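## Task

Undo the knot in the plastic bag's handles, then lift exactly two of the fruit out and set them on open table surface, with the other fruit staying inside the bag.

## Robot and tools

Robot: two YAM-style arms, left_arm and right_arm, each with a parallel two-finger gripper and a wrist camera. The left arm stands on the +y side, its base near (+0.008, +0.343, -0.016) m; the right arm is near (-0.008, -0.282, -0.018) m. Arm names do not match image sides.

Frames: the scene frame has its origin at table-top height, halfway between the arms, a few centimetres behind the table's near edge; +x points out over the table, +z up. Reported positions (end_effector_position, in metres), orientations (end_effector_quat_wxyz) and Hand targets use this frame. Motion offsets instead use each arm's own Hand target axes: the fingers point along the gripper's +z and close along its y. end_effector_position is the spot between the finger pads, roughly 1 cm short of the tips. Reported hand poses can be a few centimetres off, more at long reach.

Row layout (used by both motion tools): one flat list of 14 numbers, each in [-1, 1]: dx, dy, dz, rx, ry, rz, opening for left_arm, then those seven for right_arm. Always give all 14, even if one arm stays still. The first six of each arm are an offset, not a pose, measured from that arm's Hand target as it stood when the action or move began; 1.0 equals 0.6 m for dx/dy/dz and 180 degrees for rx/ry/rz, which form a single rotation vector. Sending the same offset twice moves the arm twice. All six zero re-requests the current Hand target. The opening is absolute: +1 fully open (0.093 m), -1 closed; a 0 means half open, so to keep a gripper as it is, resend its current command (see Tool commands).

execute_actions(actions, cameras): actions is a list of actions; each action is a list of up to 15 rows, one per 1/30 s step, the last row repeated if fewer. Every row in an action counts from the action's start pose, not the previous row. cameras picks image names (cam_high, cam_left_wrist, cam_right_wrist, or ["all"]); an empty actions list returns state plus all images. An unknown camera name voids the call.

move(target, speed, blend, opening_speed, grip_force, blocking, cameras): target is one 14-number row or up to 15 rows, every row an offset from the same starting Hand targets. speed is m/s per arm path, 0.002 to 2.9, default 0.25 (rotation capped at twice that in rad/s); one value or one per target. blend (m) rounds corners between listed targets; 0 stops at each. opening_speed is units per second on the -1..+1 scale, at least 0.2. grip_force is newtons per pad, 10 to 50, persisting; here the task caps it around 25 to 37 N. Lower force closes slower. blocking=false returns after about 0.5 s while the move continues. Moves last 0.5 to 10 s and do not avoid obstacles or the other arm. The result adds a move: line (done, off_target, moving, held, fault, plus limits such as paced or held).

wait(seconds 0 to 10), stop() to brake a running move, zoom_image(camera, region=[x0,y0,x1,y1] pixels, at most 504 by 504, of the newest image), read_manual(section="licences"), finished_scene(scene 1 or 2), which is final.

Images: cam_high 504x504 is fixed above and behind the arms; wrist cameras are 672x504 and may lag while moving.

Reading results: Hand target is the last commanded pose after clipping; the gripper often stops short of it, and only a further command closes the gap (send the shortfall as an offset). Orientation requests more than 40 degrees from the measured one are clipped. Friction and weight can leave the hand low, tilted or short, and tiny moves may not happen or go sideways; check position and quaternion after each move. grip_measured is the gripper motor on the -1..+1 scale: pads meet near -0.94, and each millimetre of object width adds about 0.0208; readings may sit up to 0.02 high. For a firm hold, command about 0.24 below the width reading (soft or round items like fruit may need lower) and keep sending that value; release with a value well above the width reading. Joint positions end with the finger gap in metres; Joint torques follow joint order and wrap at ±28 N m for the first three; Joint velocities within noise means at rest. Motor temperatures appear when they change notably; MOTOR HOT shows at 75 °C, a fault fold at 90 °C, collapse at 100 °C, so avoid holding loads or full stretch for long.

Avoid: any fruit or the bag leaving the table (task fails); hard hits on fixed or heavy things, including the bar, plate and rail near the bases, which rise up to 3 cm above the table; grippers, cameras or fingers of the two arms pressing each other; fast contact or targets set far beyond a contact point; dropping items or releasing them while moving; paths passing near an arm's own base. Any arm stop costs. Smooth, gentle motion is preferred.

Each tool is called after "Emit:" by a JSON object that holds its "fn" and its "kwargs", one argument or row to a line.

## Session

Emit:
{"fn": "execute_actions", "kwargs": {
  "actions": []
}}

Emit:
{"fn": "zoom_image", "kwargs": {
  "camera": "cam_high",
  "region": [130, 130, 380, 380]
}}

Scene clock: 0.00 s.
left_arm: end_effector_position=(+0.3282, +0.4092, +0.2071) grip_measured=+1.000 end_effector_quat_wxyz=(+0.432, -0.174, +0.881, +0.083) | right_arm: end_effector_position=(+0.4583, -0.1803, +0.1637) grip_measured=+1.000 end_effector_quat_wxyz=(+0.445, -0.185, +0.866, +0.136)
Joint positions: left_arm=[0.045 1.002 0.927 -0.572 -0.219 -0.19 0.093] | right_arm=[0.114 1.66 1.196 -0.185 -0.324 -0.157 0.093]
Joint velocities: within noise
Joint torques (N m): no reading
Motor temperatures (°C): left_arm=[28 38 42 41 27 28 31] | right_arm=[25 35 37 45 28 24 27]
Heat: left arm: 42 °C; right arm: 45 °C.
Hand target: left_arm +0.3301, +0.4108, +0.2217; +0.451, -0.176, +0.871, +0.082 | right_arm +0.4592, -0.1782, +0.1754; +0.455, -0.188, +0.860, +0.136
Tool commands: left_gripper/opening=+1.0 right_gripper/opening=+1.0

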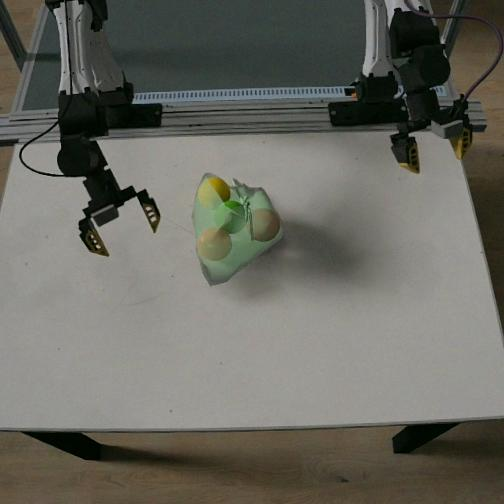

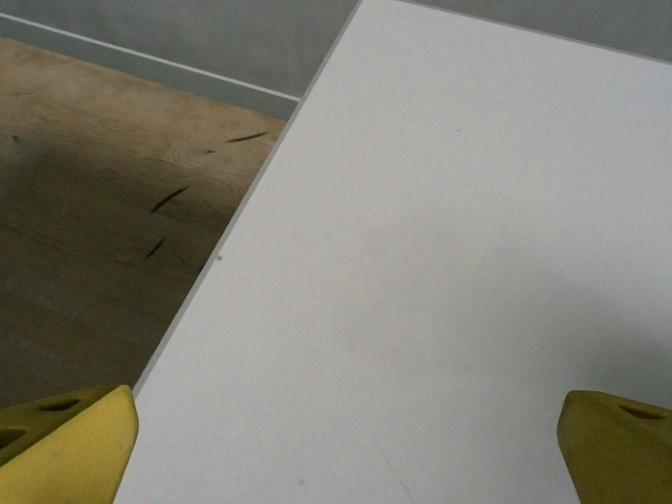

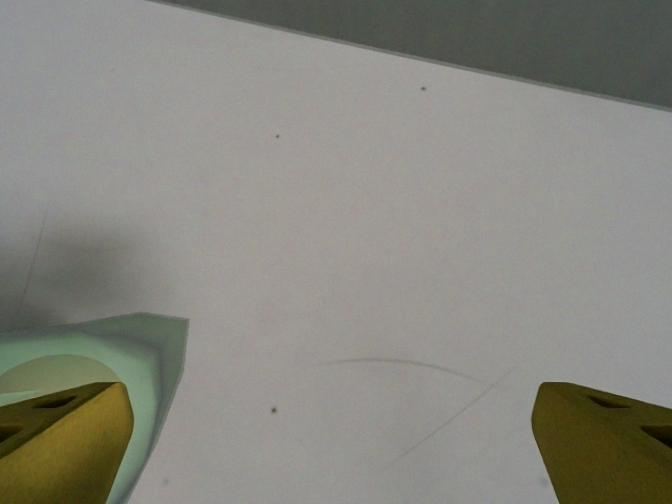

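Scaled by 2.016 from the camera's 504x504 image, which has a finer 720x720 frame.

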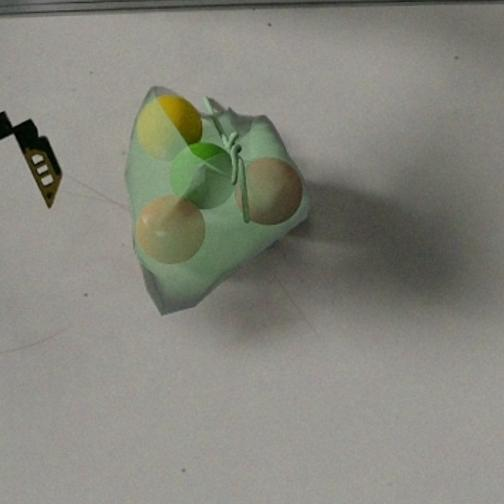

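Emit:
{"fn": "move", "kwargs": {
  "target": [0,0,0,0,0,0,1,-0.056,0.445,-0.153,0.109,0.195,0.105,1],
  "cameras": ["cam_right_wrist","cam_high"]
}}

Emit:
{"fn": "zoom_image", "kwargs": {
  "camera": "cam_right_wrist",
  "region": [168, 50, 672, 500]
}}

Scene clock: 3.20 s.
left_arm: end_effector_position=(+0.3282, +0.4092, +0.2071) grip_measured=+1.000 end_effector_quat_wxyz=(+0.432, -0.174, +0.881, +0.083) | right_arm: end_effector_position=(+0.2896, +0.0319, +0.2708) grip_measured=+1.000 end_effector_quat_wxyz=(+0.241, -0.018, +0.968, +0.074)
Joint positions: left_arm=[0.045 1.002 0.927 -0.572 -0.219 -0.19 0.093] | right_arm=[0.93 2.007 2.391 -1.533 0.282 0.822 0.093]
Joint torques (N m): left_arm=[-0.43 -3.25 8.2 2 0.05 -0.1] | right_arm=[-0.34 -6.34 6.37 0.99 0.28 0.23]
Heat: left arm: 43 °C; right arm: 45 °C.
Hand target: left_arm +0.3301, +0.4108, +0.2217; +0.451, -0.176, +0.871, +0.082 | right_arm +0.2900, +0.0295, +0.2704; +0.174, +0.000, +0.985, -0.001
Off the commanded pose: left_arm 0.015 m, 2 deg | right_arm 0.002 m, 12 deg.
joint sent to its limit (right arm) — joint 4 (wrist pitch), lower limit. The joint targets are off in position and orientation.
move: off_target (left_arm, right_arm)
camera_calibration:
cam_right_wrist: T_world_to_cam=[[0.0839294, -0.986702, -0.139192, 0.0427856], [-0.995464, -0.0767417, -0.0562345, 0.343595], [0.0448048, 0.143281, -0.988667, 0.33812], [0, 0, 0, 1]] pos_world=[0.323296, 0.0201387, 0.359565]
Images, in order (width x height): cam_high 504x504, cam_right_wrist 672x504.

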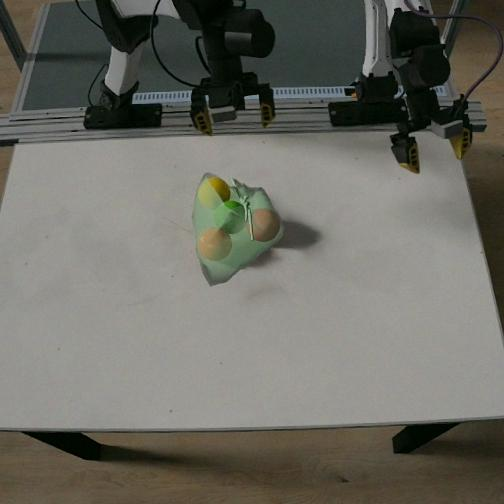

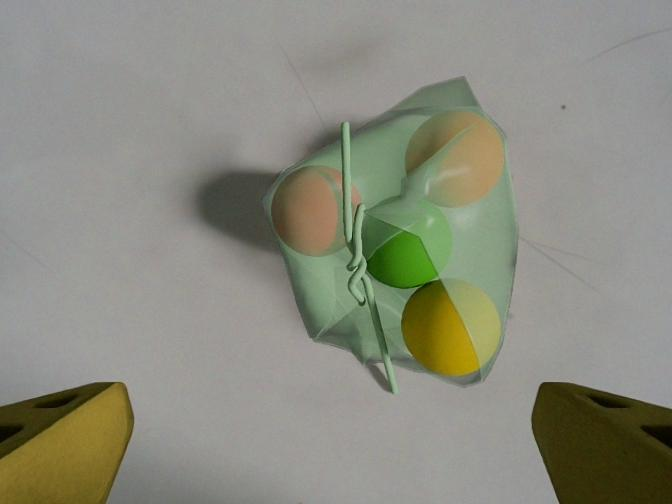

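Scaled by 1.000.

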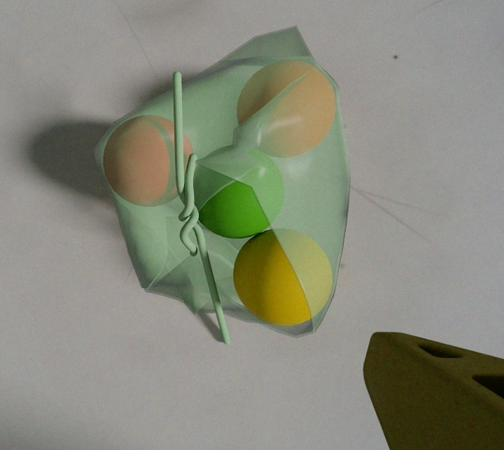

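Emit:
{"fn": "zoom_image", "kwargs": {
  "camera": "cam_right_wrist",
  "region": [280, 110, 440, 400]
}}

Emit:
{"fn": "zoom_image", "kwargs": {
  "camera": "cam_right_wrist",
  "region": [320, 195, 400, 315]
}}

Emit:
{"fn": "zoom_image", "kwargs": {
  "camera": "cam_high",
  "region": [185, 160, 295, 290]
}}

Scaled by 1.738 from the camera's 672x504 image, which has a finer 960x720 frame.

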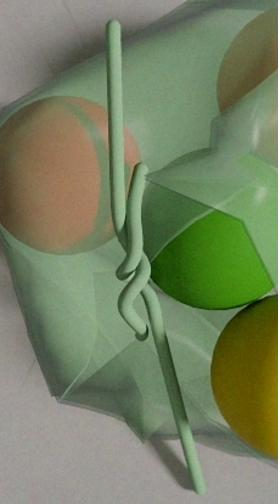

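Scaled by 4.200 from the camera's 672x504 image, which has a finer 960x720 frame.

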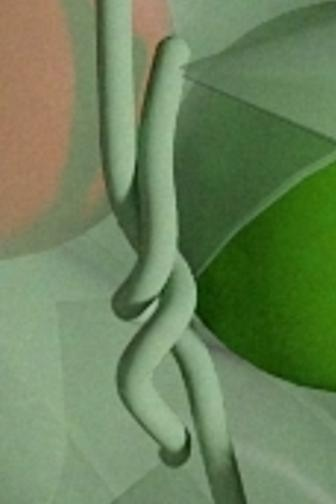

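Scaled by 3.877 from the camera's 504x504 image, which has a finer 720x720 frame.

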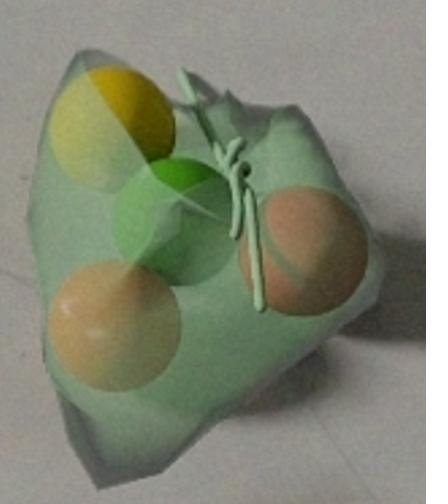

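Emit:
{"fn": "move", "kwargs": {
  "target": [0,0,0,0,0,0,1,-0.035,0.025,0.172,0,0,0,-0.6],
  "cameras": ["cam_right_wrist"]
}}

Scene clock: 5.60 s.
left_arm: end_effector_position=(+0.3282, +0.4092, +0.2071) grip_measured=+1.000 end_effector_quat_wxyz=(+0.432, -0.174, +0.881, +0.083) | right_arm: end_effector_position=(+0.3503, +0.0417, +0.1772) grip_measured=-0.597 end_effector_quat_wxyz=(+0.188, +0.008, +0.982, -0.001)
Joint positions: left_arm=[0.045 1.002 0.927 -0.572 -0.219 -0.19 0.093] | right_arm=[0.841 2.309 2.524 -1.536 0.282 0.811 0.017]
Joint torques (N m): left_arm=[-0.44 -3.43 8.14 1.99 0.03 -0.05] | right_arm=[0.17 -9.29 6.56 0.65 -0.08 -0.01]
Heat: left arm: 44 °C; right arm: 45 °C.
Hand target: left_arm +0.3301, +0.4108, +0.2217; +0.451, -0.176, +0.871, +0.082 | right_arm +0.3451, +0.0444, +0.1807; +0.174, +0.000, +0.985, -0.001
Off the commanded pose: left_arm 0.015 m, 2 deg | right_arm 0.007 m, 2 deg.
joint sent to its limit (right arm) — joint 4 (wrist pitch), lower limit. The joint targets are off in position, not in orientation.
move: off_target (left_arm)
camera_calibration:
cam_right_wrist: T_world_to_cam=[[-0.00250178, -0.999966, -0.00783208, 0.0417527], [-0.998243, 0.0020336, 0.0592247, 0.376784], [-0.0592068, 0.00796648, -0.998214, 0.285211], [0, 0, 0, 1]] pos_world=[0.393112, 0.038713, 0.262714]
Images, in order (width x height): cam_right_wrist 672x504.

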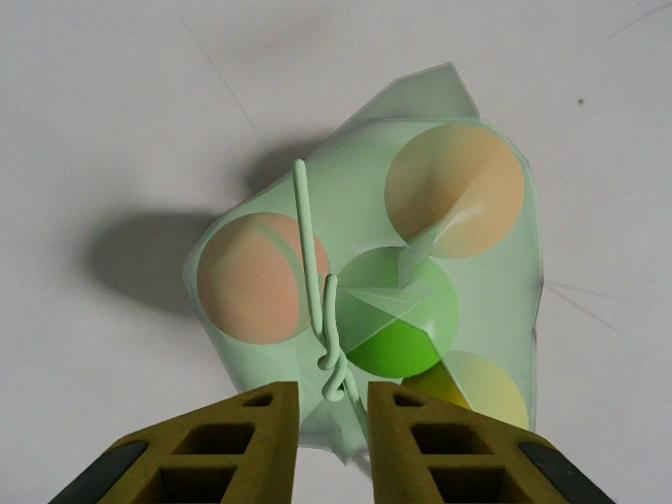

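Emit:
{"fn": "move", "kwargs": {
  "target": [0,0,0,0,0,0,1,0.0105,0.001,0.092,0,0,0,-0.6],
  "cameras": ["cam_right_wrist","cam_high"],
  "speed": 0.12
}}

Emit:
{"fn": "zoom_image", "kwargs": {
  "camera": "cam_right_wrist",
  "region": [230, 250, 430, 450]
}}

Scene clock: 7.33 s.
left_arm: end_effector_position=(+0.3282, +0.4092, +0.2071) grip_measured=+1.000 end_effector_quat_wxyz=(+0.432, -0.174, +0.881, +0.083) | right_arm: end_effector_position=(+0.3594, +0.0417, +0.1081) grip_measured=-0.597 end_effector_quat_wxyz=(+0.164, +0.002, +0.986, -0.026)
Joint positions: left_arm=[0.045 1.002 0.927 -0.572 -0.219 -0.19 0.093] | right_arm=[0.825 2.309 2.25 -1.328 0.278 0.794 0.017]
Joint torques (N m): left_arm=[-0.36 -3.33 8.17 2 0.02 -0.1] | right_arm=[-0.49 -13.39 4.77 0.95 -0.05 -0.01]
Heat: left arm: 44 °C; right arm: 45 °C.
Hand target: left_arm +0.3301, +0.4108, +0.2217; +0.451, -0.176, +0.871, +0.082 | right_arm +0.3582, +0.0450, +0.1267; +0.174, +0.000, +0.985, -0.001
Off the commanded pose: left_arm 0.015 m, 2 deg | right_arm 0.019 m, 3 deg.
move: off_target (left_arm, right_arm)
camera_calibration:
cam_right_wrist: T_world_to_cam=[[-0.000155991, -0.999026, 0.044117, 0.0348306], [-0.994234, 0.00488584, 0.107124, 0.383188], [-0.107235, -0.0438459, -0.993266, 0.235677], [0, 0, 0, 1]] pos_world=[0.406257, 0.0432579, 0.191505]
Images, in order (width x height): cam_high 504x504, cam_right_wrist 672x504.

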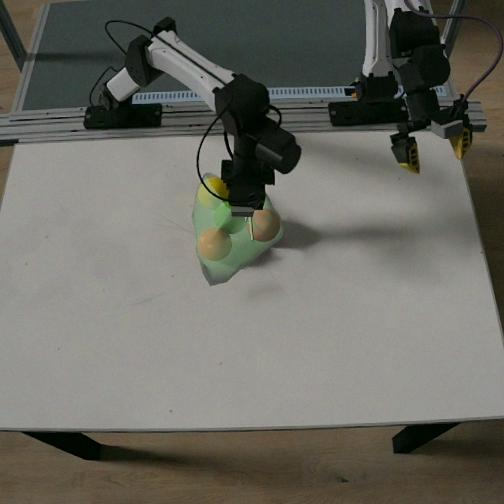

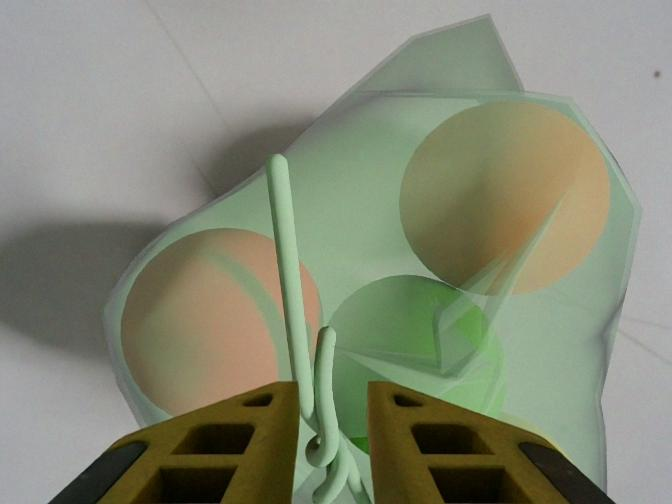

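Scaled by 2.520 from the camera's 672x504 image, which has a finer 960x720 frame.

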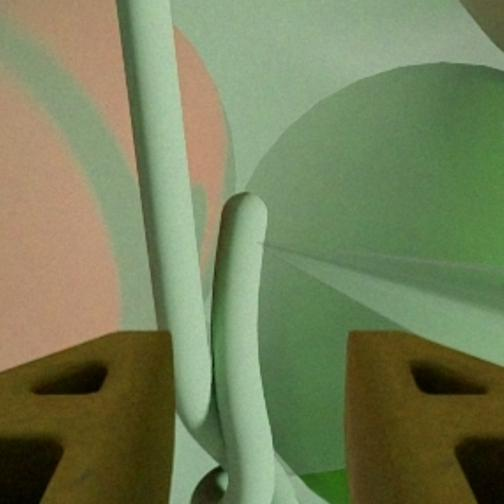

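Emit:
{"fn": "move", "kwargs": {
  "target": [0,0,0,0,0,0,1,-0.030,0,-0.012,0,0,0,-0.74],
  "cameras": ["cam_right_wrist"],
  "speed": 0.12
}}

Emit:
{"fn": "zoom_image", "kwargs": {
  "camera": "cam_right_wrist",
  "region": [230, 250, 430, 450]
}}

Scene clock: 9.07 s.
left_arm: end_effector_position=(+0.3282, +0.4092, +0.2071) grip_measured=+1.000 end_effector_quat_wxyz=(+0.432, -0.174, +0.881, +0.083) | right_arm: end_effector_position=(+0.3755, +0.0422, +0.1417) grip_measured=-0.737 end_effector_quat_wxyz=(+0.187, +0.008, +0.982, -0.002)
Joint positions: left_arm=[0.045 1.002 0.927 -0.572 -0.219 -0.19 0.093] | right_arm=[0.801 2.333 2.416 -1.395 0.272 0.771 0.01]
Joint torques (N m): left_arm=[-0.42 -3.4 8.28 2.02 0.03 -0.08] | right_arm=[-0.35 -8.61 7.43 0.69 -0.05 0.02]
Heat: left arm: 45 °C; right arm: 45 °C.
Hand target: left_arm +0.3301, +0.4108, +0.2217; +0.451, -0.176, +0.871, +0.082 | right_arm +0.3726, +0.0450, +0.1396; +0.174, +0.000, +0.985, -0.001
Off the commanded pose: left_arm 0.015 m, 2 deg | right_arm 0.005 m, 2 deg.
move: off_target (left_arm)
camera_calibration:
cam_right_wrist: T_world_to_cam=[[-0.00296807, -0.999982, -0.00529394, 0.0419587], [-0.998096, 0.00263625, 0.0616199, 0.403618], [-0.0616048, 0.00546676, -0.998086, 0.25225], [0, 0, 0, 1]] pos_world=[0.418513, 0.0395149, 0.227118]
Images, in order (width x height): cam_right_wrist 672x504.

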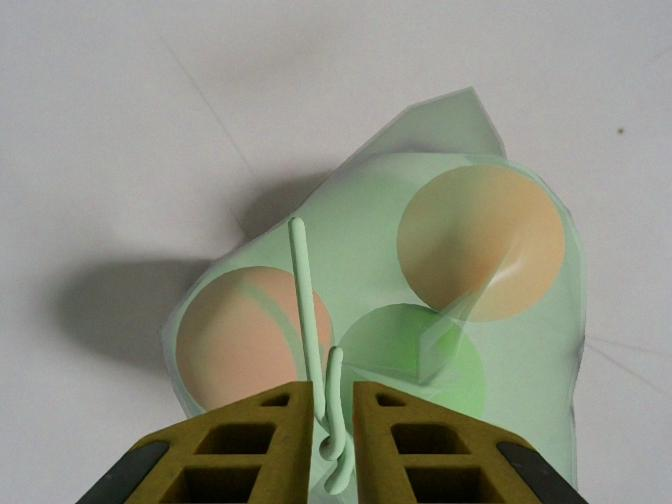

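Scaled by 2.520 from the camera's 672x504 image, which has a finer 960x720 frame.

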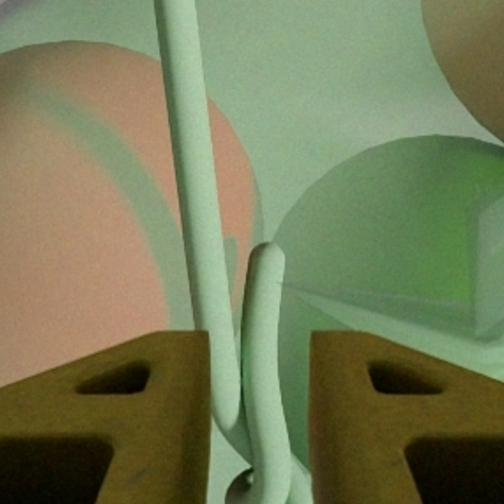

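Emit:
{"fn": "move", "kwargs": {
  "target": [0,0,0,0,0,0,1,0.005,-0.0033,0.0425,0,0,0,-0.74],
  "cameras": ["cam_right_wrist"],
  "speed": 0.08
}}

Emit:
{"fn": "zoom_image", "kwargs": {
  "camera": "cam_right_wrist",
  "region": [230, 250, 430, 450]
}}

Scene clock: 10.50 s.
left_arm: end_effector_position=(+0.3282, +0.4092, +0.2071) grip_measured=+1.000 end_effector_quat_wxyz=(+0.432, -0.174, +0.881, +0.083) | right_arm: end_effector_position=(+0.3790, +0.0388, +0.1118) grip_measured=-0.737 end_effector_quat_wxyz=(+0.175, +0.005, +0.985, -0.014)
Joint positions: left_arm=[0.045 1.002 0.927 -0.572 -0.219 -0.19 0.093] | right_arm=[0.79 2.333 2.3 -1.312 0.269 0.76 0.01]
Joint torques (N m): left_arm=[-0.46 -3.43 8.21 1.96 0.01 -0.09] | right_arm=[-0.47 -10.85 4.7 1.08 -0.1 0.03]
Heat: left arm: 45 °C; right arm: 45 °C.
Hand target: left_arm +0.3301, +0.4108, +0.2217; +0.451, -0.176, +0.871, +0.082 | right_arm +0.3785, +0.0430, +0.1146; +0.174, +0.000, +0.985, -0.001
Off the commanded pose: left_arm 0.015 m, 2 deg | right_arm 0.005 m, 2 deg.
move: off_target (left_arm)
camera_calibration:
cam_right_wrist: T_world_to_cam=[[-0.00166448, -0.999804, 0.0197524, 0.0350598], [-0.996275, 0.00336093, 0.086166, 0.405426], [-0.0862155, -0.0195354, -0.996085, 0.2327], [0, 0, 0, 1]] pos_world=[0.424036, 0.0382362, 0.196162]
Images, in order (width x height): cam_right_wrist 672x504.

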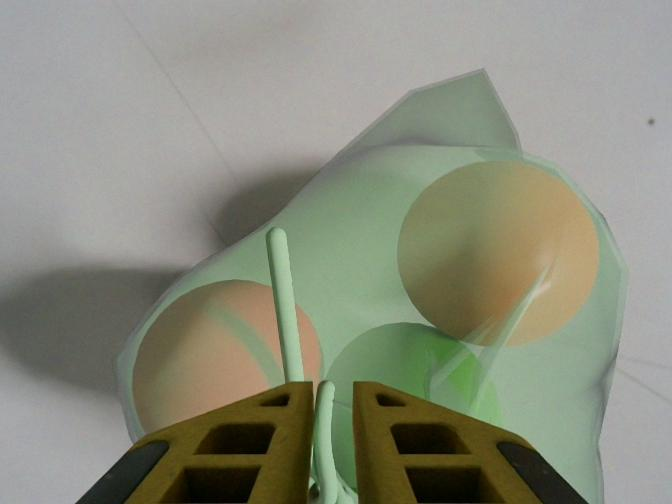

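Scaled by 2.520 from the camera's 672x504 image, which has a finer 960x720 frame.

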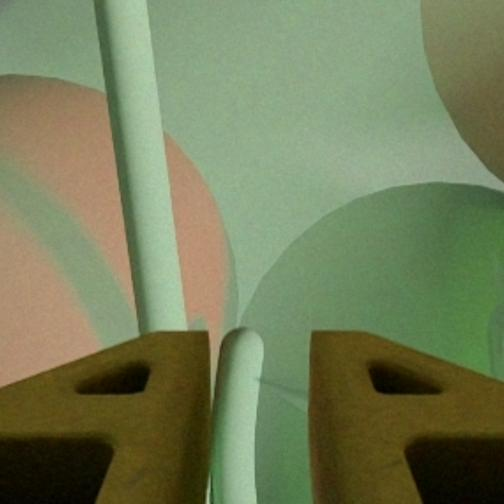

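Emit:
{"fn": "move", "kwargs": {
  "target": [0,0,0,0,0,0,1,0.008,0.0,0.026,0,0,0,-0.74],
  "cameras": ["cam_right_wrist"],
  "speed": 0.06
}}

Emit:
{"fn": "zoom_image", "kwargs": {
  "camera": "cam_right_wrist",
  "region": [230, 250, 430, 450]
}}

Scene clock: 11.90 s.
left_arm: end_effector_position=(+0.3282, +0.4092, +0.2071) grip_measured=+1.000 end_effector_quat_wxyz=(+0.432, -0.174, +0.881, +0.083) | right_arm: end_effector_position=(+0.3794, +0.0394, +0.0886) grip_measured=-0.737 end_effector_quat_wxyz=(+0.170, +0.003, +0.985, -0.019)
Joint positions: left_arm=[0.045 1.002 0.927 -0.572 -0.219 -0.19 0.093] | right_arm=[0.79 2.333 2.21 -1.235 0.269 0.758 0.01]
Joint torques (N m): left_arm=[-0.38 -3.4 8.24 2 0.02 -0.08] | right_arm=[-0.57 -12.07 4.9 1.03 -0.09 0.01]
Heat: left arm: 45 °C; right arm: 45 °C.
Hand target: left_arm +0.3301, +0.4108, +0.2217; +0.451, -0.176, +0.871, +0.082 | right_arm +0.3794, +0.0430, +0.0983; +0.174, +0.000, +0.985, -0.001
Off the commanded pose: left_arm 0.015 m, 2 deg | right_arm 0.010 m, 2 deg.
move: off_target (left_arm)
camera_calibration:
cam_right_wrist: T_world_to_cam=[[0.0000574949, -0.999566, 0.0294682, 0.0346206], [-0.995388, 0.00276971, 0.0958909, 0.406737], [-0.0959309, -0.0293378, -0.994956, 0.213579], [0, 0, 0, 1]] pos_world=[0.425348, 0.039745, 0.172479]
Images, in order (width x height): cam_right_wrist 672x504.

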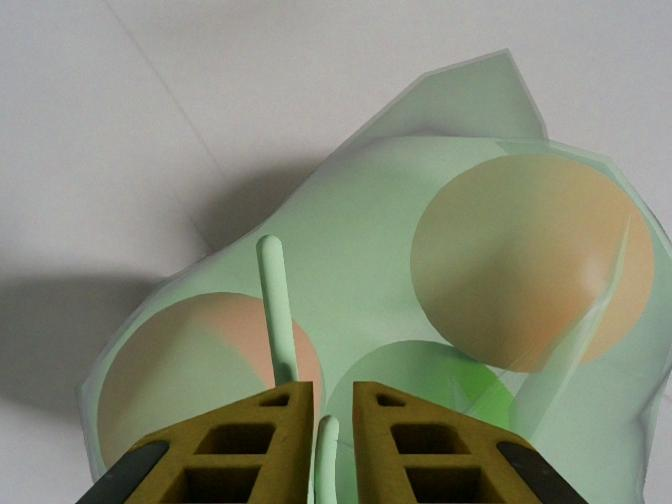

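Scaled by 2.520 from the camera's 672x504 image, which has a finer 960x720 frame.

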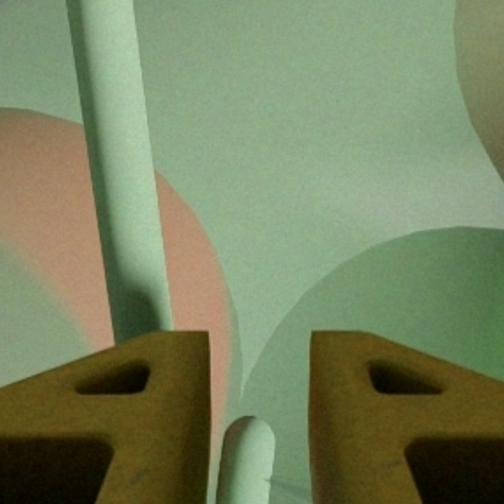

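Emit:
{"fn": "move", "kwargs": {
  "target": [0,0,0,0,0,0,1,0,0,0,0,0,0,-1],
  "cameras": ["cam_right_wrist"]
}}

Emit:
{"fn": "zoom_image", "kwargs": {
  "camera": "cam_right_wrist",
  "region": [230, 250, 430, 450]
}}

Scene clock: 12.80 s.
left_arm: end_effector_position=(+0.3282, +0.4092, +0.2071) grip_measured=+1.000 end_effector_quat_wxyz=(+0.432, -0.174, +0.881, +0.083) | right_arm: end_effector_position=(+0.3794, +0.0394, +0.0886) grip_measured=-0.976 end_effector_quat_wxyz=(+0.170, +0.003, +0.985, -0.019)
Joint positions: left_arm=[0.045 1.002 0.927 -0.572 -0.219 -0.19 0.093] | right_arm=[0.79 2.333 2.21 -1.235 0.269 0.758 0]
Joint torques (N m): left_arm=[-0.47 -3.18 8.23 2.03 0.01 -0.1] | right_arm=[-0.57 -11.99 4.89 1.05 -0.07 0.04]
Heat: left arm: 45 °C; right arm: 45 °C.
Hand target: left_arm +0.3301, +0.4108, +0.2217; +0.451, -0.176, +0.871, +0.082 | right_arm +0.3793, +0.0430, +0.0983; +0.174, +0.000, +0.985, -0.001
Off the commanded pose: left_arm 0.015 m, 2 deg | right_arm 0.010 m, 2 deg.
move: off_target (left_arm)
camera_calibration:
cam_right_wrist: T_world_to_cam=[[0.0000574949, -0.999566, 0.0294682, 0.0346206], [-0.995388, 0.00276971, 0.0958909, 0.406737], [-0.0959309, -0.0293378, -0.994956, 0.213579], [0, 0, 0, 1]] pos_world=[0.425348, 0.039745, 0.172479]
Images, in order (width x height): cam_right_wrist 672x504.

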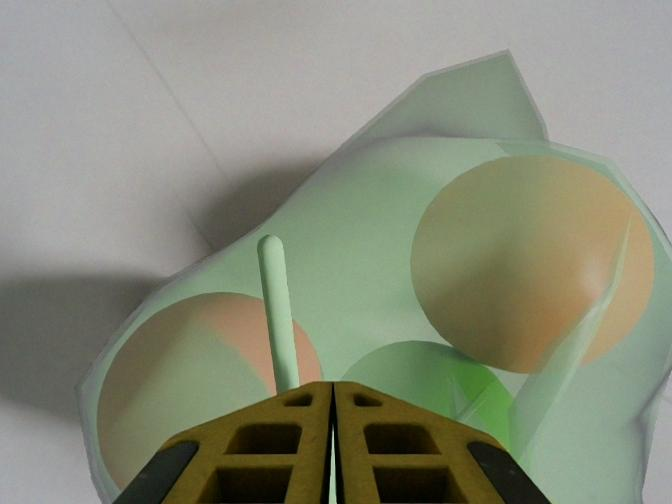

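Scaled by 2.520 from the camera's 672x504 image, which has a finer 960x720 frame.

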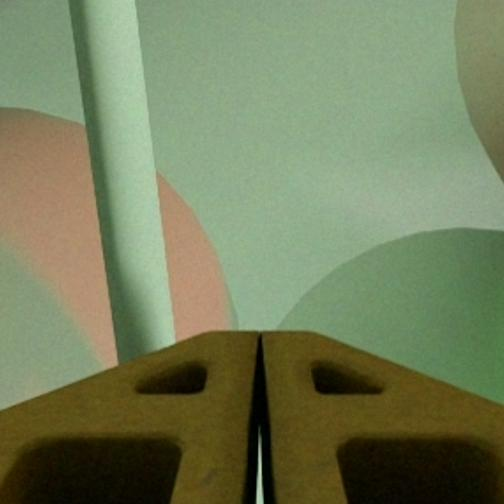

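Emit:
{"fn": "move", "kwargs": {
  "target": [0,0,0,0,0,0,1,-0.07,0,-0.0456,0,0,0,-1],
  "cameras": ["cam_right_wrist","cam_high"],
  "speed": 0.08
}}

Emit:
{"fn": "zoom_image", "kwargs": {
  "camera": "cam_high",
  "region": [185, 150, 305, 290]
}}

Scene clock: 14.63 s.
left_arm: end_effector_position=(+0.3282, +0.4092, +0.2071) grip_measured=+1.000 end_effector_quat_wxyz=(+0.432, -0.174, +0.881, +0.083) | right_arm: end_effector_position=(+0.4136, +0.0401, +0.1435) grip_measured=-0.976 end_effector_quat_wxyz=(+0.199, +0.008, +0.980, +0.007)
Joint positions: left_arm=[0.045 1.002 0.927 -0.572 -0.219 -0.19 0.093] | right_arm=[0.742 2.55 2.817 -1.534 0.258 0.708 0]
Joint torques (N m): left_arm=[-0.35 -3.36 8.25 2.01 0.05 -0.12] | right_arm=[-0.1 -9.01 6.93 0.8 -0.06 0.01]
Heat: left arm: 46 °C; right arm: 45 °C.
Hand target: left_arm +0.3301, +0.4108, +0.2217; +0.451, -0.176, +0.871, +0.082 | right_arm +0.4094, +0.0431, +0.1385; +0.174, +0.000, +0.985, -0.001
Off the commanded pose: left_arm 0.015 m, 2 deg | right_arm 0.007 m, 3 deg.
joint sent to its limit (right arm) — joint 4 (wrist pitch), lower limit. The joint targets are off in position, not in orientation.
move: off_target (left_arm, right_arm)
camera_calibration:
cam_right_wrist: T_world_to_cam=[[0.00120039, -0.999723, -0.0235235, 0.0408533], [-0.999302, -0.00207776, 0.0373088, 0.445682], [-0.0373473, 0.0234623, -0.999027, 0.245793], [0, 0, 0, 1]] pos_world=[0.454502, 0.0360011, 0.229887]
Images, in order (width x height): cam_high 504x504, cam_right_wrist 672x504.

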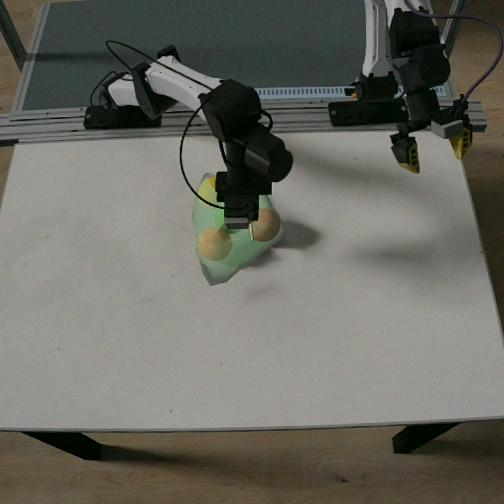

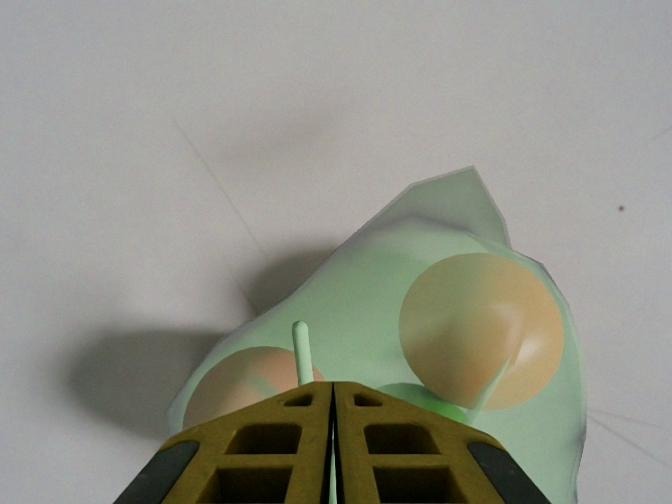

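Scaled by 3.600 from the camera's 504x504 image, which has a finer 720x720 frame.

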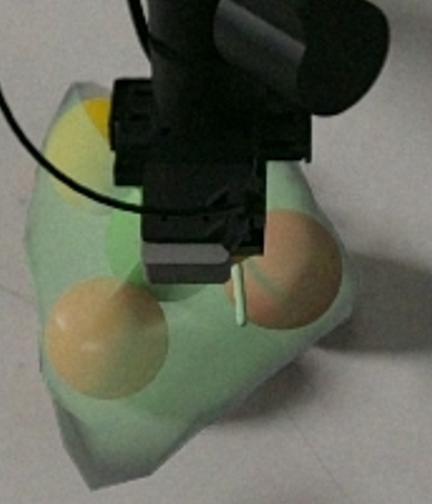

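Emit:
{"fn": "move", "kwargs": {
  "target": [0,0,0,0,0,0,1,-0.09,0,-0.11,0,0,0,-1],
  "cameras": ["cam_right_wrist","cam_high"],
  "speed": 0.1
}}

Emit:
{"fn": "zoom_image", "kwargs": {
  "camera": "cam_right_wrist",
  "region": [168, 150, 672, 504]
}}

Emit:
{"fn": "zoom_image", "kwargs": {
  "camera": "cam_high",
  "region": [185, 150, 305, 290]
}}

Scene clock: 16.43 s.
left_arm: end_effector_position=(+0.3282, +0.4092, +0.2071) grip_measured=+1.000 end_effector_quat_wxyz=(+0.432, -0.174, +0.881, +0.083) | right_arm: end_effector_position=(+0.4375, +0.0380, +0.1839) grip_measured=-0.976 end_effector_quat_wxyz=(+0.259, -0.013, +0.965, +0.044)
Joint positions: left_arm=[0.045 1.002 0.927 -0.572 -0.219 -0.19 0.093] | right_arm=[0.71 2.501 2.84 -1.446 0.257 0.611 0]
Joint torques (N m): left_arm=[-0.4 -3.38 8.16 1.99 0.03 -0.07] | right_arm=[-0.2 -14.23 6.72 1.63 -0.1 0.03]
Motor temperatures (°C): left_arm=[27 38 46 46 27 27 31] | right_arm=[25 39 39 45 28 24 27]
Heat: left arm: 46 °C; right arm: 45 °C.
Hand target: left_arm +0.3301, +0.4108, +0.2217; +0.451, -0.176, +0.871, +0.082 | right_arm +0.4375, +0.0432, +0.2190; +0.174, -0.001, +0.985, -0.001
Off the commanded pose: left_arm 0.015 m, 2 deg | right_arm 0.035 m, 11 deg.
elbow stopped short (right arm): the move would have taken joint 3 (elbow) straighter than the controller allows.
move: off_target (left_arm, right_arm)
camera_calibration:
cam_right_wrist: T_world_to_cam=[[0.0625293, -0.994608, -0.0827359, 0.0234649], [-0.994466, -0.0550781, -0.0894669, 0.491242], [0.0844276, 0.0878723, -0.992547, 0.23021], [0, 0, 0, 1]] pos_world=[0.46762, 0.030166, 0.274386]
Images, in order (width x height): cam_high 504x504, cam_right_wrist 672x504.

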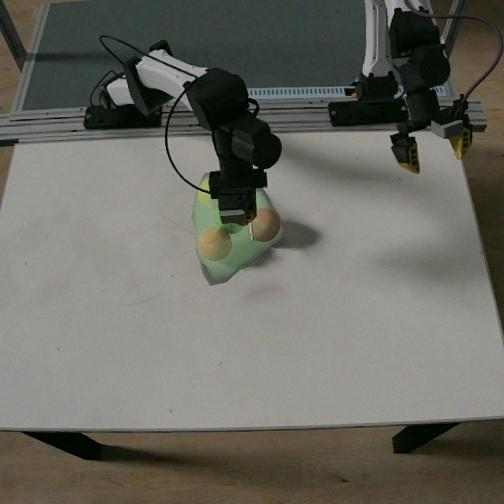

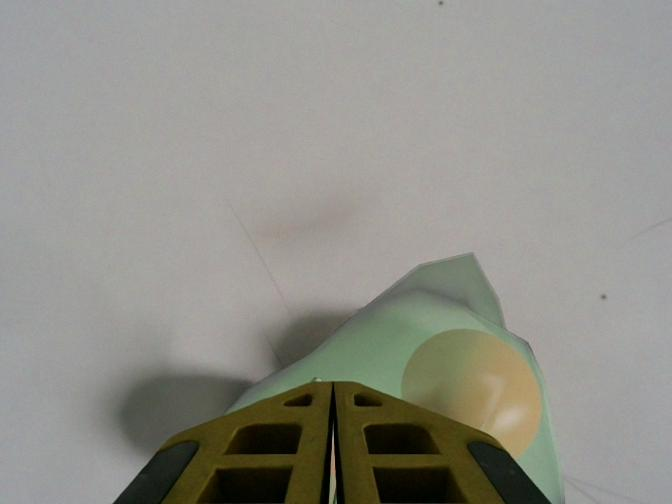

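Scaled by 1.000.

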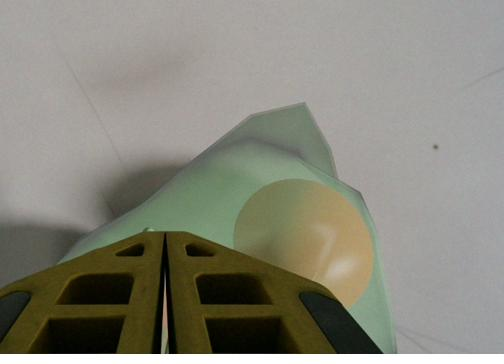

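Scaled by 3.600 from the camera's 504x504 image, which has a finer 720x720 frame.

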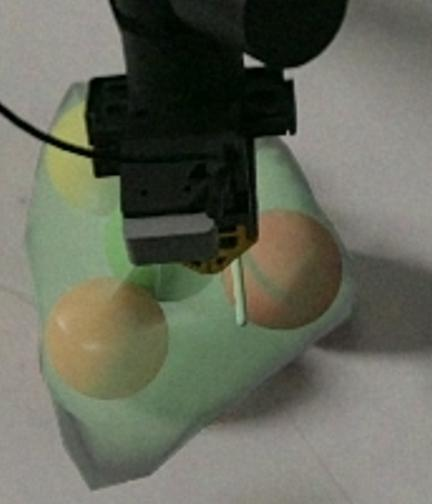

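Emit:
{"fn": "move", "kwargs": {
  "target": [0,0,0,0,0,0,1,0.2,-0.022,-0.164,0,0,0,-1],
  "cameras": ["cam_right_wrist"],
  "speed": 0.15
}}

Emit:
{"fn": "zoom_image", "kwargs": {
  "camera": "cam_right_wrist",
  "region": [270, 100, 470, 400]
}}

Scene clock: 19.17 s.
left_arm: end_effector_position=(+0.3282, +0.4092, +0.2071) grip_measured=+1.000 end_effector_quat_wxyz=(+0.432, -0.174, +0.881, +0.083) | right_arm: end_effector_position=(+0.2976, +0.0399, +0.2574) grip_measured=-0.976 end_effector_quat_wxyz=(+0.230, -0.018, +0.971, +0.068)
Joint positions: left_arm=[0.045 1.002 0.927 -0.572 -0.219 -0.19 0.093] | right_arm=[0.922 2.063 2.428 -1.536 0.271 0.821 0]
Joint torques (N m): left_arm=[-0.36 -3.41 8.1 2.02 0.05 -0.09] | right_arm=[0.13 -10.78 4.26 0.99 0.34 0.21]
Heat: left arm: 46 °C; right arm: 45 °C.
Hand target: left_arm +0.3301, +0.4108, +0.2217; +0.451, -0.176, +0.871, +0.082 | right_arm +0.2910, +0.0300, +0.2702; +0.174, +0.000, +0.985, -0.001
Off the commanded pose: left_arm 0.015 m, 2 deg | right_arm 0.018 m, 10 deg.
elbow stopped short (right arm): the move would have taken joint 3 (elbow) straighter than the controller allows.
joint sent to its limit (right arm) — joint 4 (wrist pitch), lower limit. The joint targets are off in position and orientation.
move: off_target (left_arm, right_arm)
camera_calibration:
cam_right_wrist: T_world_to_cam=[[0.07892, -0.988602, -0.128212, 0.0468041], [-0.99661, -0.075243, -0.0332814, 0.345865], [0.023255, 0.130403, -0.991188, 0.330889], [0, 0, 0, 1]] pos_world=[0.333304, 0.0291455, 0.345485]
Images, in order (width x height): cam_right_wrist 672x504.

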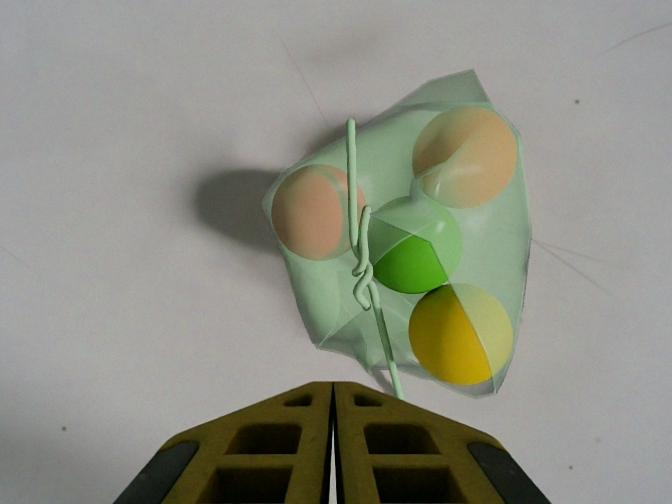

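Scaled by 1.680 from the camera's 672x504 image, which has a finer 960x720 frame.

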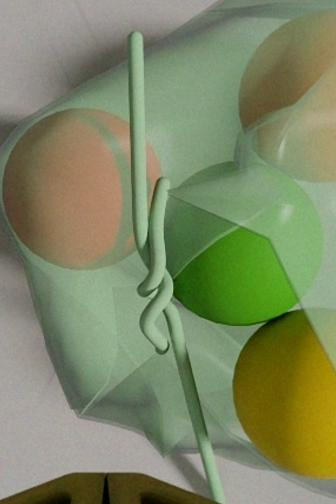

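Emit:
{"fn": "move", "kwargs": {
  "target": [
    [0,0,0,0,0,0,1,-0.0455,0.0225,0.212,0,0,0,-0.74],
    [0,0,0,0,0,0,1,-0.028,0.0225,0.294,0,0,0,-0.74]
  ],
  "cameras": ["cam_right_wrist"],
  "speed": [0.2,0.1],
  "blend": [0.01,0]
}}

Emit:
{"fn": "zoom_image", "kwargs": {
  "camera": "cam_right_wrist",
  "region": [230, 250, 430, 450]
}}

Scene clock: 21.77 s.
left_arm: end_effector_position=(+0.3282, +0.4092, +0.2071) grip_measured=+1.000 end_effector_quat_wxyz=(+0.432, -0.174, +0.881, +0.083) | right_arm: end_effector_position=(+0.3677, +0.0401, +0.0958) grip_measured=-0.743 end_effector_quat_wxyz=(+0.166, +0.003, +0.986, -0.022)
Joint positions: left_arm=[0.045 1.002 0.927 -0.572 -0.219 -0.19 0.093] | right_arm=[0.808 2.309 2.199 -1.263 0.271 0.777 0.01]
Joint torques (N m): left_arm=[-0.43 -3.3 8.28 1.99 0.05 -0.08] | right_arm=[-0.38 -12.81 4.88 1 -0.03 0.02]
Heat: left arm: 47 °C; right arm: 45 °C.
Hand target: left_arm +0.3301, +0.4108, +0.2217; +0.451, -0.176, +0.871, +0.082 | right_arm +0.3673, +0.0433, +0.1103; +0.174, +0.000, +0.985, -0.001
Off the commanded pose: left_arm 0.015 m, 2 deg | right_arm 0.015 m, 3 deg.
move: off_target (left_arm, right_arm)
camera_calibration:
cam_right_wrist: T_world_to_cam=[[0.000346689, -0.999388, 0.034992, 0.0345041], [-0.994626, 0.00327826, 0.103483, 0.393331], [-0.103534, -0.0348398, -0.994016, 0.222631], [0, 0, 0, 1]] pos_world=[0.414255, 0.0409499, 0.179388]
Images, in order (width x height): cam_right_wrist 672x504.

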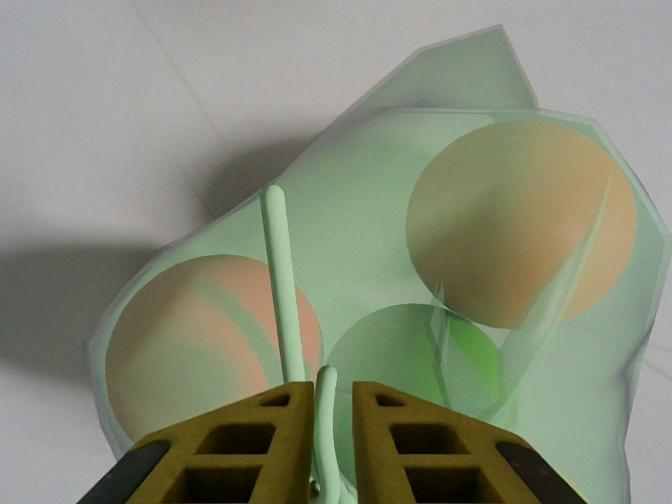

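Scaled by 2.520 from the camera's 672x504 image, which has a finer 960x720 frame.

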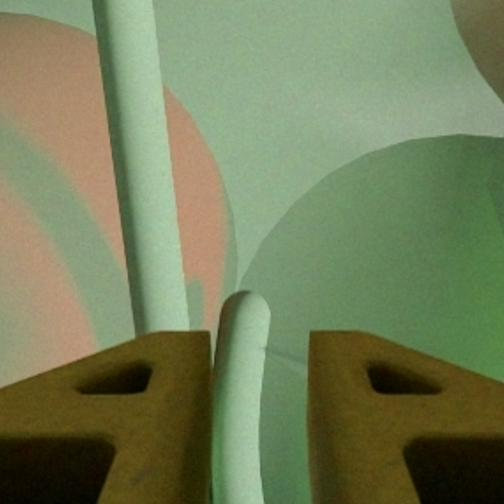

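Emit:
{"fn": "move", "kwargs": {
  "target": [0,0,0,0,0,0,1,0.011,0.0,0.032,0,0,0,-0.74],
  "cameras": ["cam_right_wrist"],
  "speed": 0.06
}}

Emit:
{"fn": "zoom_image", "kwargs": {
  "camera": "cam_right_wrist",
  "region": [230, 250, 430, 450]
}}

Scene clock: 23.03 s.
left_arm: end_effector_position=(+0.3282, +0.4092, +0.2071) grip_measured=+1.000 end_effector_quat_wxyz=(+0.432, -0.174, +0.881, +0.083) | right_arm: end_effector_position=(+0.3671, +0.0396, +0.0694) grip_measured=-0.743 end_effector_quat_wxyz=(+0.162, +0.001, +0.986, -0.026)
Joint positions: left_arm=[0.045 1.002 0.927 -0.572 -0.219 -0.19 0.093] | right_arm=[0.808 2.309 2.096 -1.174 0.271 0.776 0.01]
Joint torques (N m): left_arm=[-0.53 -3.4 8.18 2 0.03 -0.11] | right_arm=[-0.53 -13.78 4.79 1.03 -0.04 0.04]
Heat: left arm: 47 °C; right arm: 45 °C.
Hand target: left_arm +0.3301, +0.4108, +0.2217; +0.451, -0.176, +0.871, +0.082 | right_arm +0.3677, +0.0433, +0.0900; +0.174, -0.001, +0.985, -0.001
Off the commanded pose: left_arm 0.015 m, 2 deg | right_arm 0.021 m, 3 deg.
move: off_target (left_arm, right_arm)
camera_calibration:
cam_right_wrist: T_world_to_cam=[[0.00177138, -0.998993, 0.044831, 0.0336463], [-0.993633, 0.00329192, 0.112616, 0.394516], [-0.11265, -0.0447451, -0.992627, 0.199916], [0, 0, 0, 1]] pos_world=[0.414465, 0.041259, 0.152505]
Images, in order (width x height): cam_right_wrist 672x504.

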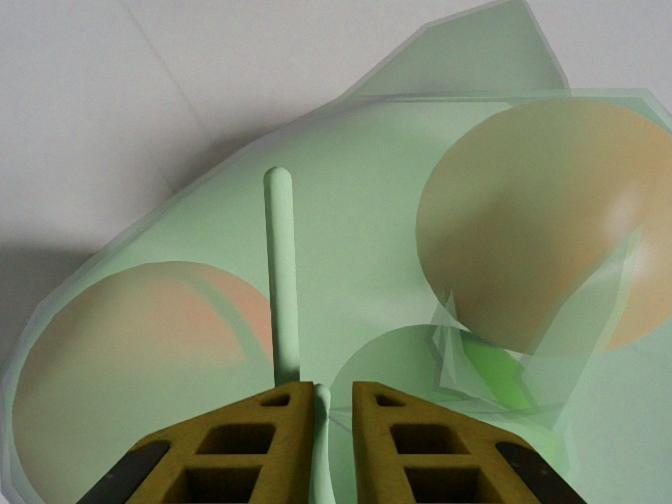

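Scaled by 2.520 from the camera's 672x504 image, which has a finer 960x720 frame.

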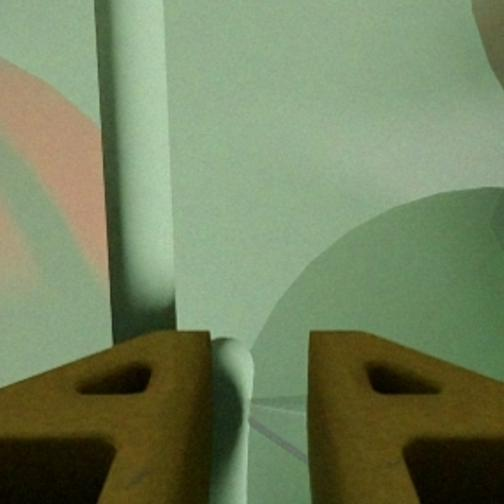

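Emit:
{"fn": "move", "kwargs": {
  "target": [
    [0,0,0,0,0,0,1,0.004,0.0,0.013,0,0,0,-0.74],
    [0,0,0,0,0,0,1,0.004,0.0,0.013,0,0,0,-1]
  ],
  "cameras": ["cam_right_wrist"],
  "speed": 0.06
}}

Emit:
{"fn": "zoom_image", "kwargs": {
  "camera": "cam_right_wrist",
  "region": [230, 250, 430, 450]
}}

Scene clock: 25.00 s.
left_arm: end_effector_position=(+0.3282, +0.4092, +0.2071) grip_measured=+1.000 end_effector_quat_wxyz=(+0.432, -0.174, +0.881, +0.083) | right_arm: end_effector_position=(+0.3690, +0.0393, +0.0639) grip_measured=-0.976 end_effector_quat_wxyz=(+0.165, +0.003, +0.986, -0.023)
Joint positions: left_arm=[0.045 1.002 0.927 -0.572 -0.219 -0.19 0.093] | right_arm=[0.805 2.303 2.063 -1.136 0.271 0.774 0]
Joint torques (N m): left_arm=[-0.4 -3.28 8.14 1.96 0.03 -0.07] | right_arm=[-0.35 -13.46 4.71 0.96 -0.04 0.03]
Heat: left arm: 47 °C; right arm: 45 °C.
Hand target: left_arm +0.3301, +0.4108, +0.2217; +0.451, -0.176, +0.871, +0.082 | right_arm +0.3681, +0.0432, +0.0818; +0.174, -0.001, +0.985, -0.001
Off the commanded pose: left_arm 0.015 m, 2 deg | right_arm 0.018 m, 3 deg.
move: off_target (left_arm, right_arm); target 2's new opening was sent with right_arm's hand 0.017 m and 3 deg from that target
camera_calibration:
cam_right_wrist: T_world_to_cam=[[-0.000126276, -0.999267, 0.038269, 0.034735], [-0.994363, 0.00418306, 0.105946, 0.397628], [-0.106028, -0.0380399, -0.993635, 0.192072], [0, 0, 0, 1]] pos_world=[0.415756, 0.0403527, 0.147394]
Images, in order (width x height): cam_right_wrist 672x504.

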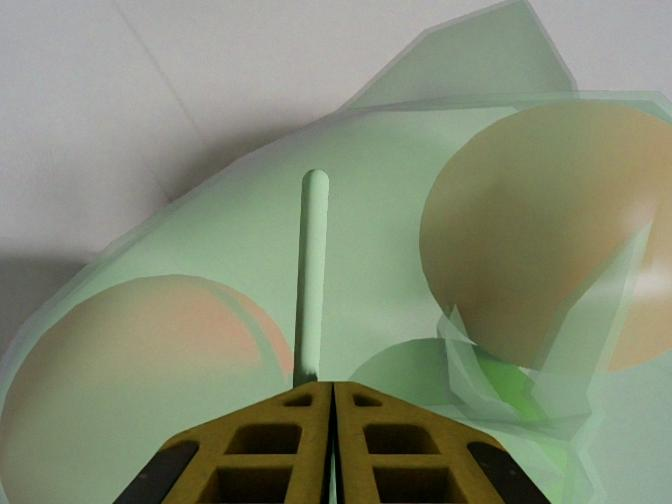

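Scaled by 2.520 from the camera's 672x504 image, which has a finer 960x720 frame.

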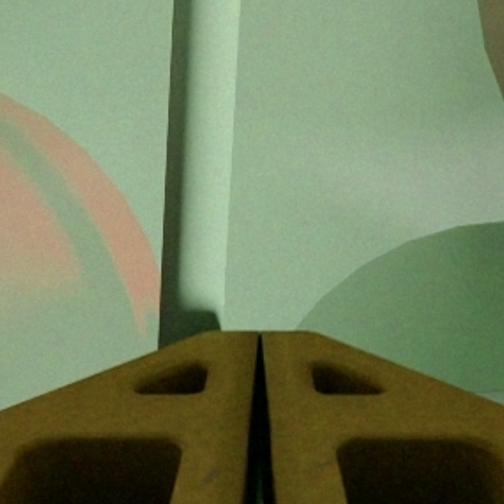

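Emit:
{"fn": "move", "kwargs": {
  "target": [0,0,0,0,0,0,1,-0.05,0,-0.045,0,0,0,-1],
  "cameras": ["cam_right_wrist","cam_high"],
  "speed": 0.06
}}

Emit:
{"fn": "zoom_image", "kwargs": {
  "camera": "cam_high",
  "region": [185, 150, 305, 290]
}}

Scene clock: 26.73 s.
left_arm: end_effector_position=(+0.3282, +0.4092, +0.2071) grip_measured=+1.000 end_effector_quat_wxyz=(+0.432, -0.174, +0.881, +0.083) | right_arm: end_effector_position=(+0.3894, +0.0398, +0.1198) grip_measured=-0.976 end_effector_quat_wxyz=(+0.187, +0.008, +0.982, -0.003)
Joint positions: left_arm=[0.045 1.002 0.927 -0.572 -0.219 -0.19 0.093] | right_arm=[0.776 2.344 2.343 -1.307 0.266 0.747 0]
Joint torques (N m): left_arm=[-0.46 -3.34 8.14 1.99 0.01 -0.07] | right_arm=[-0.28 -8.84 7.73 0.66 -0.1 -0.03]
Heat: left arm: 47 °C; right arm: 44 °C.
Hand target: left_arm +0.3301, +0.4108, +0.2217; +0.451, -0.176, +0.871, +0.082 | right_arm +0.3870, +0.0433, +0.1175; +0.174, -0.001, +0.985, -0.001
Off the commanded pose: left_arm 0.015 m, 2 deg | right_arm 0.005 m, 2 deg.
move: off_target (left_arm)
camera_calibration:
cam_right_wrist: T_world_to_cam=[[-0.00288434, -0.999988, -0.00389532, 0.0392623], [-0.998066, 0.00263684, 0.0621144, 0.418732], [-0.0621034, 0.00406695, -0.998061, 0.231526], [0, 0, 0, 1]] pos_world=[0.432414, 0.0372161, 0.205221]
Images, in order (width x height): cam_high 504x504, cam_right_wrist 672x504.

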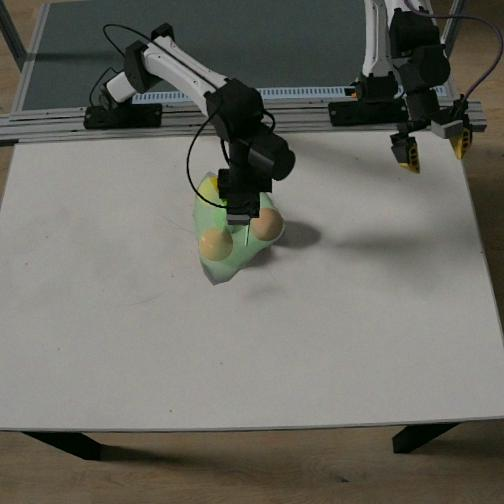

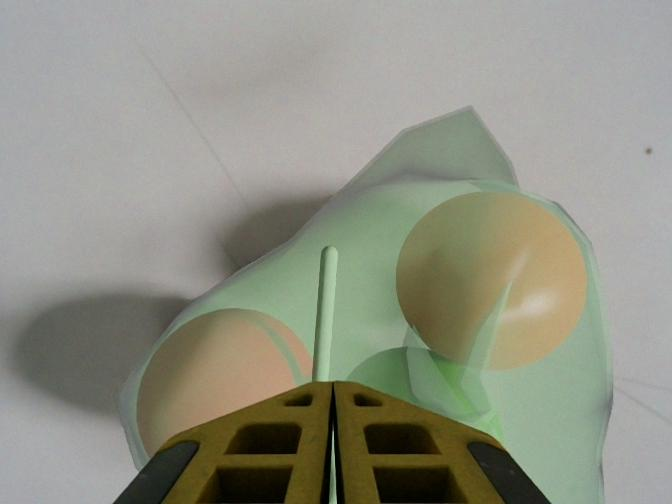

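Scaled by 3.600 from the camera's 504x504 image, which has a finer 720x720 frame.

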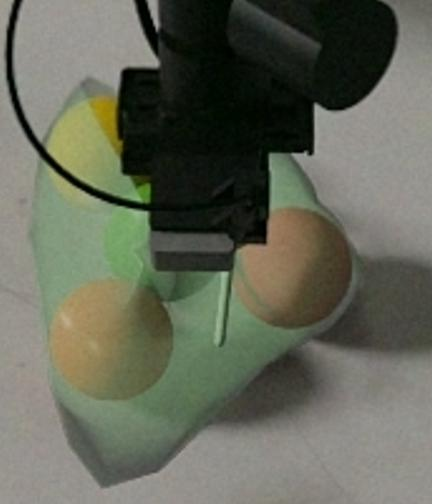

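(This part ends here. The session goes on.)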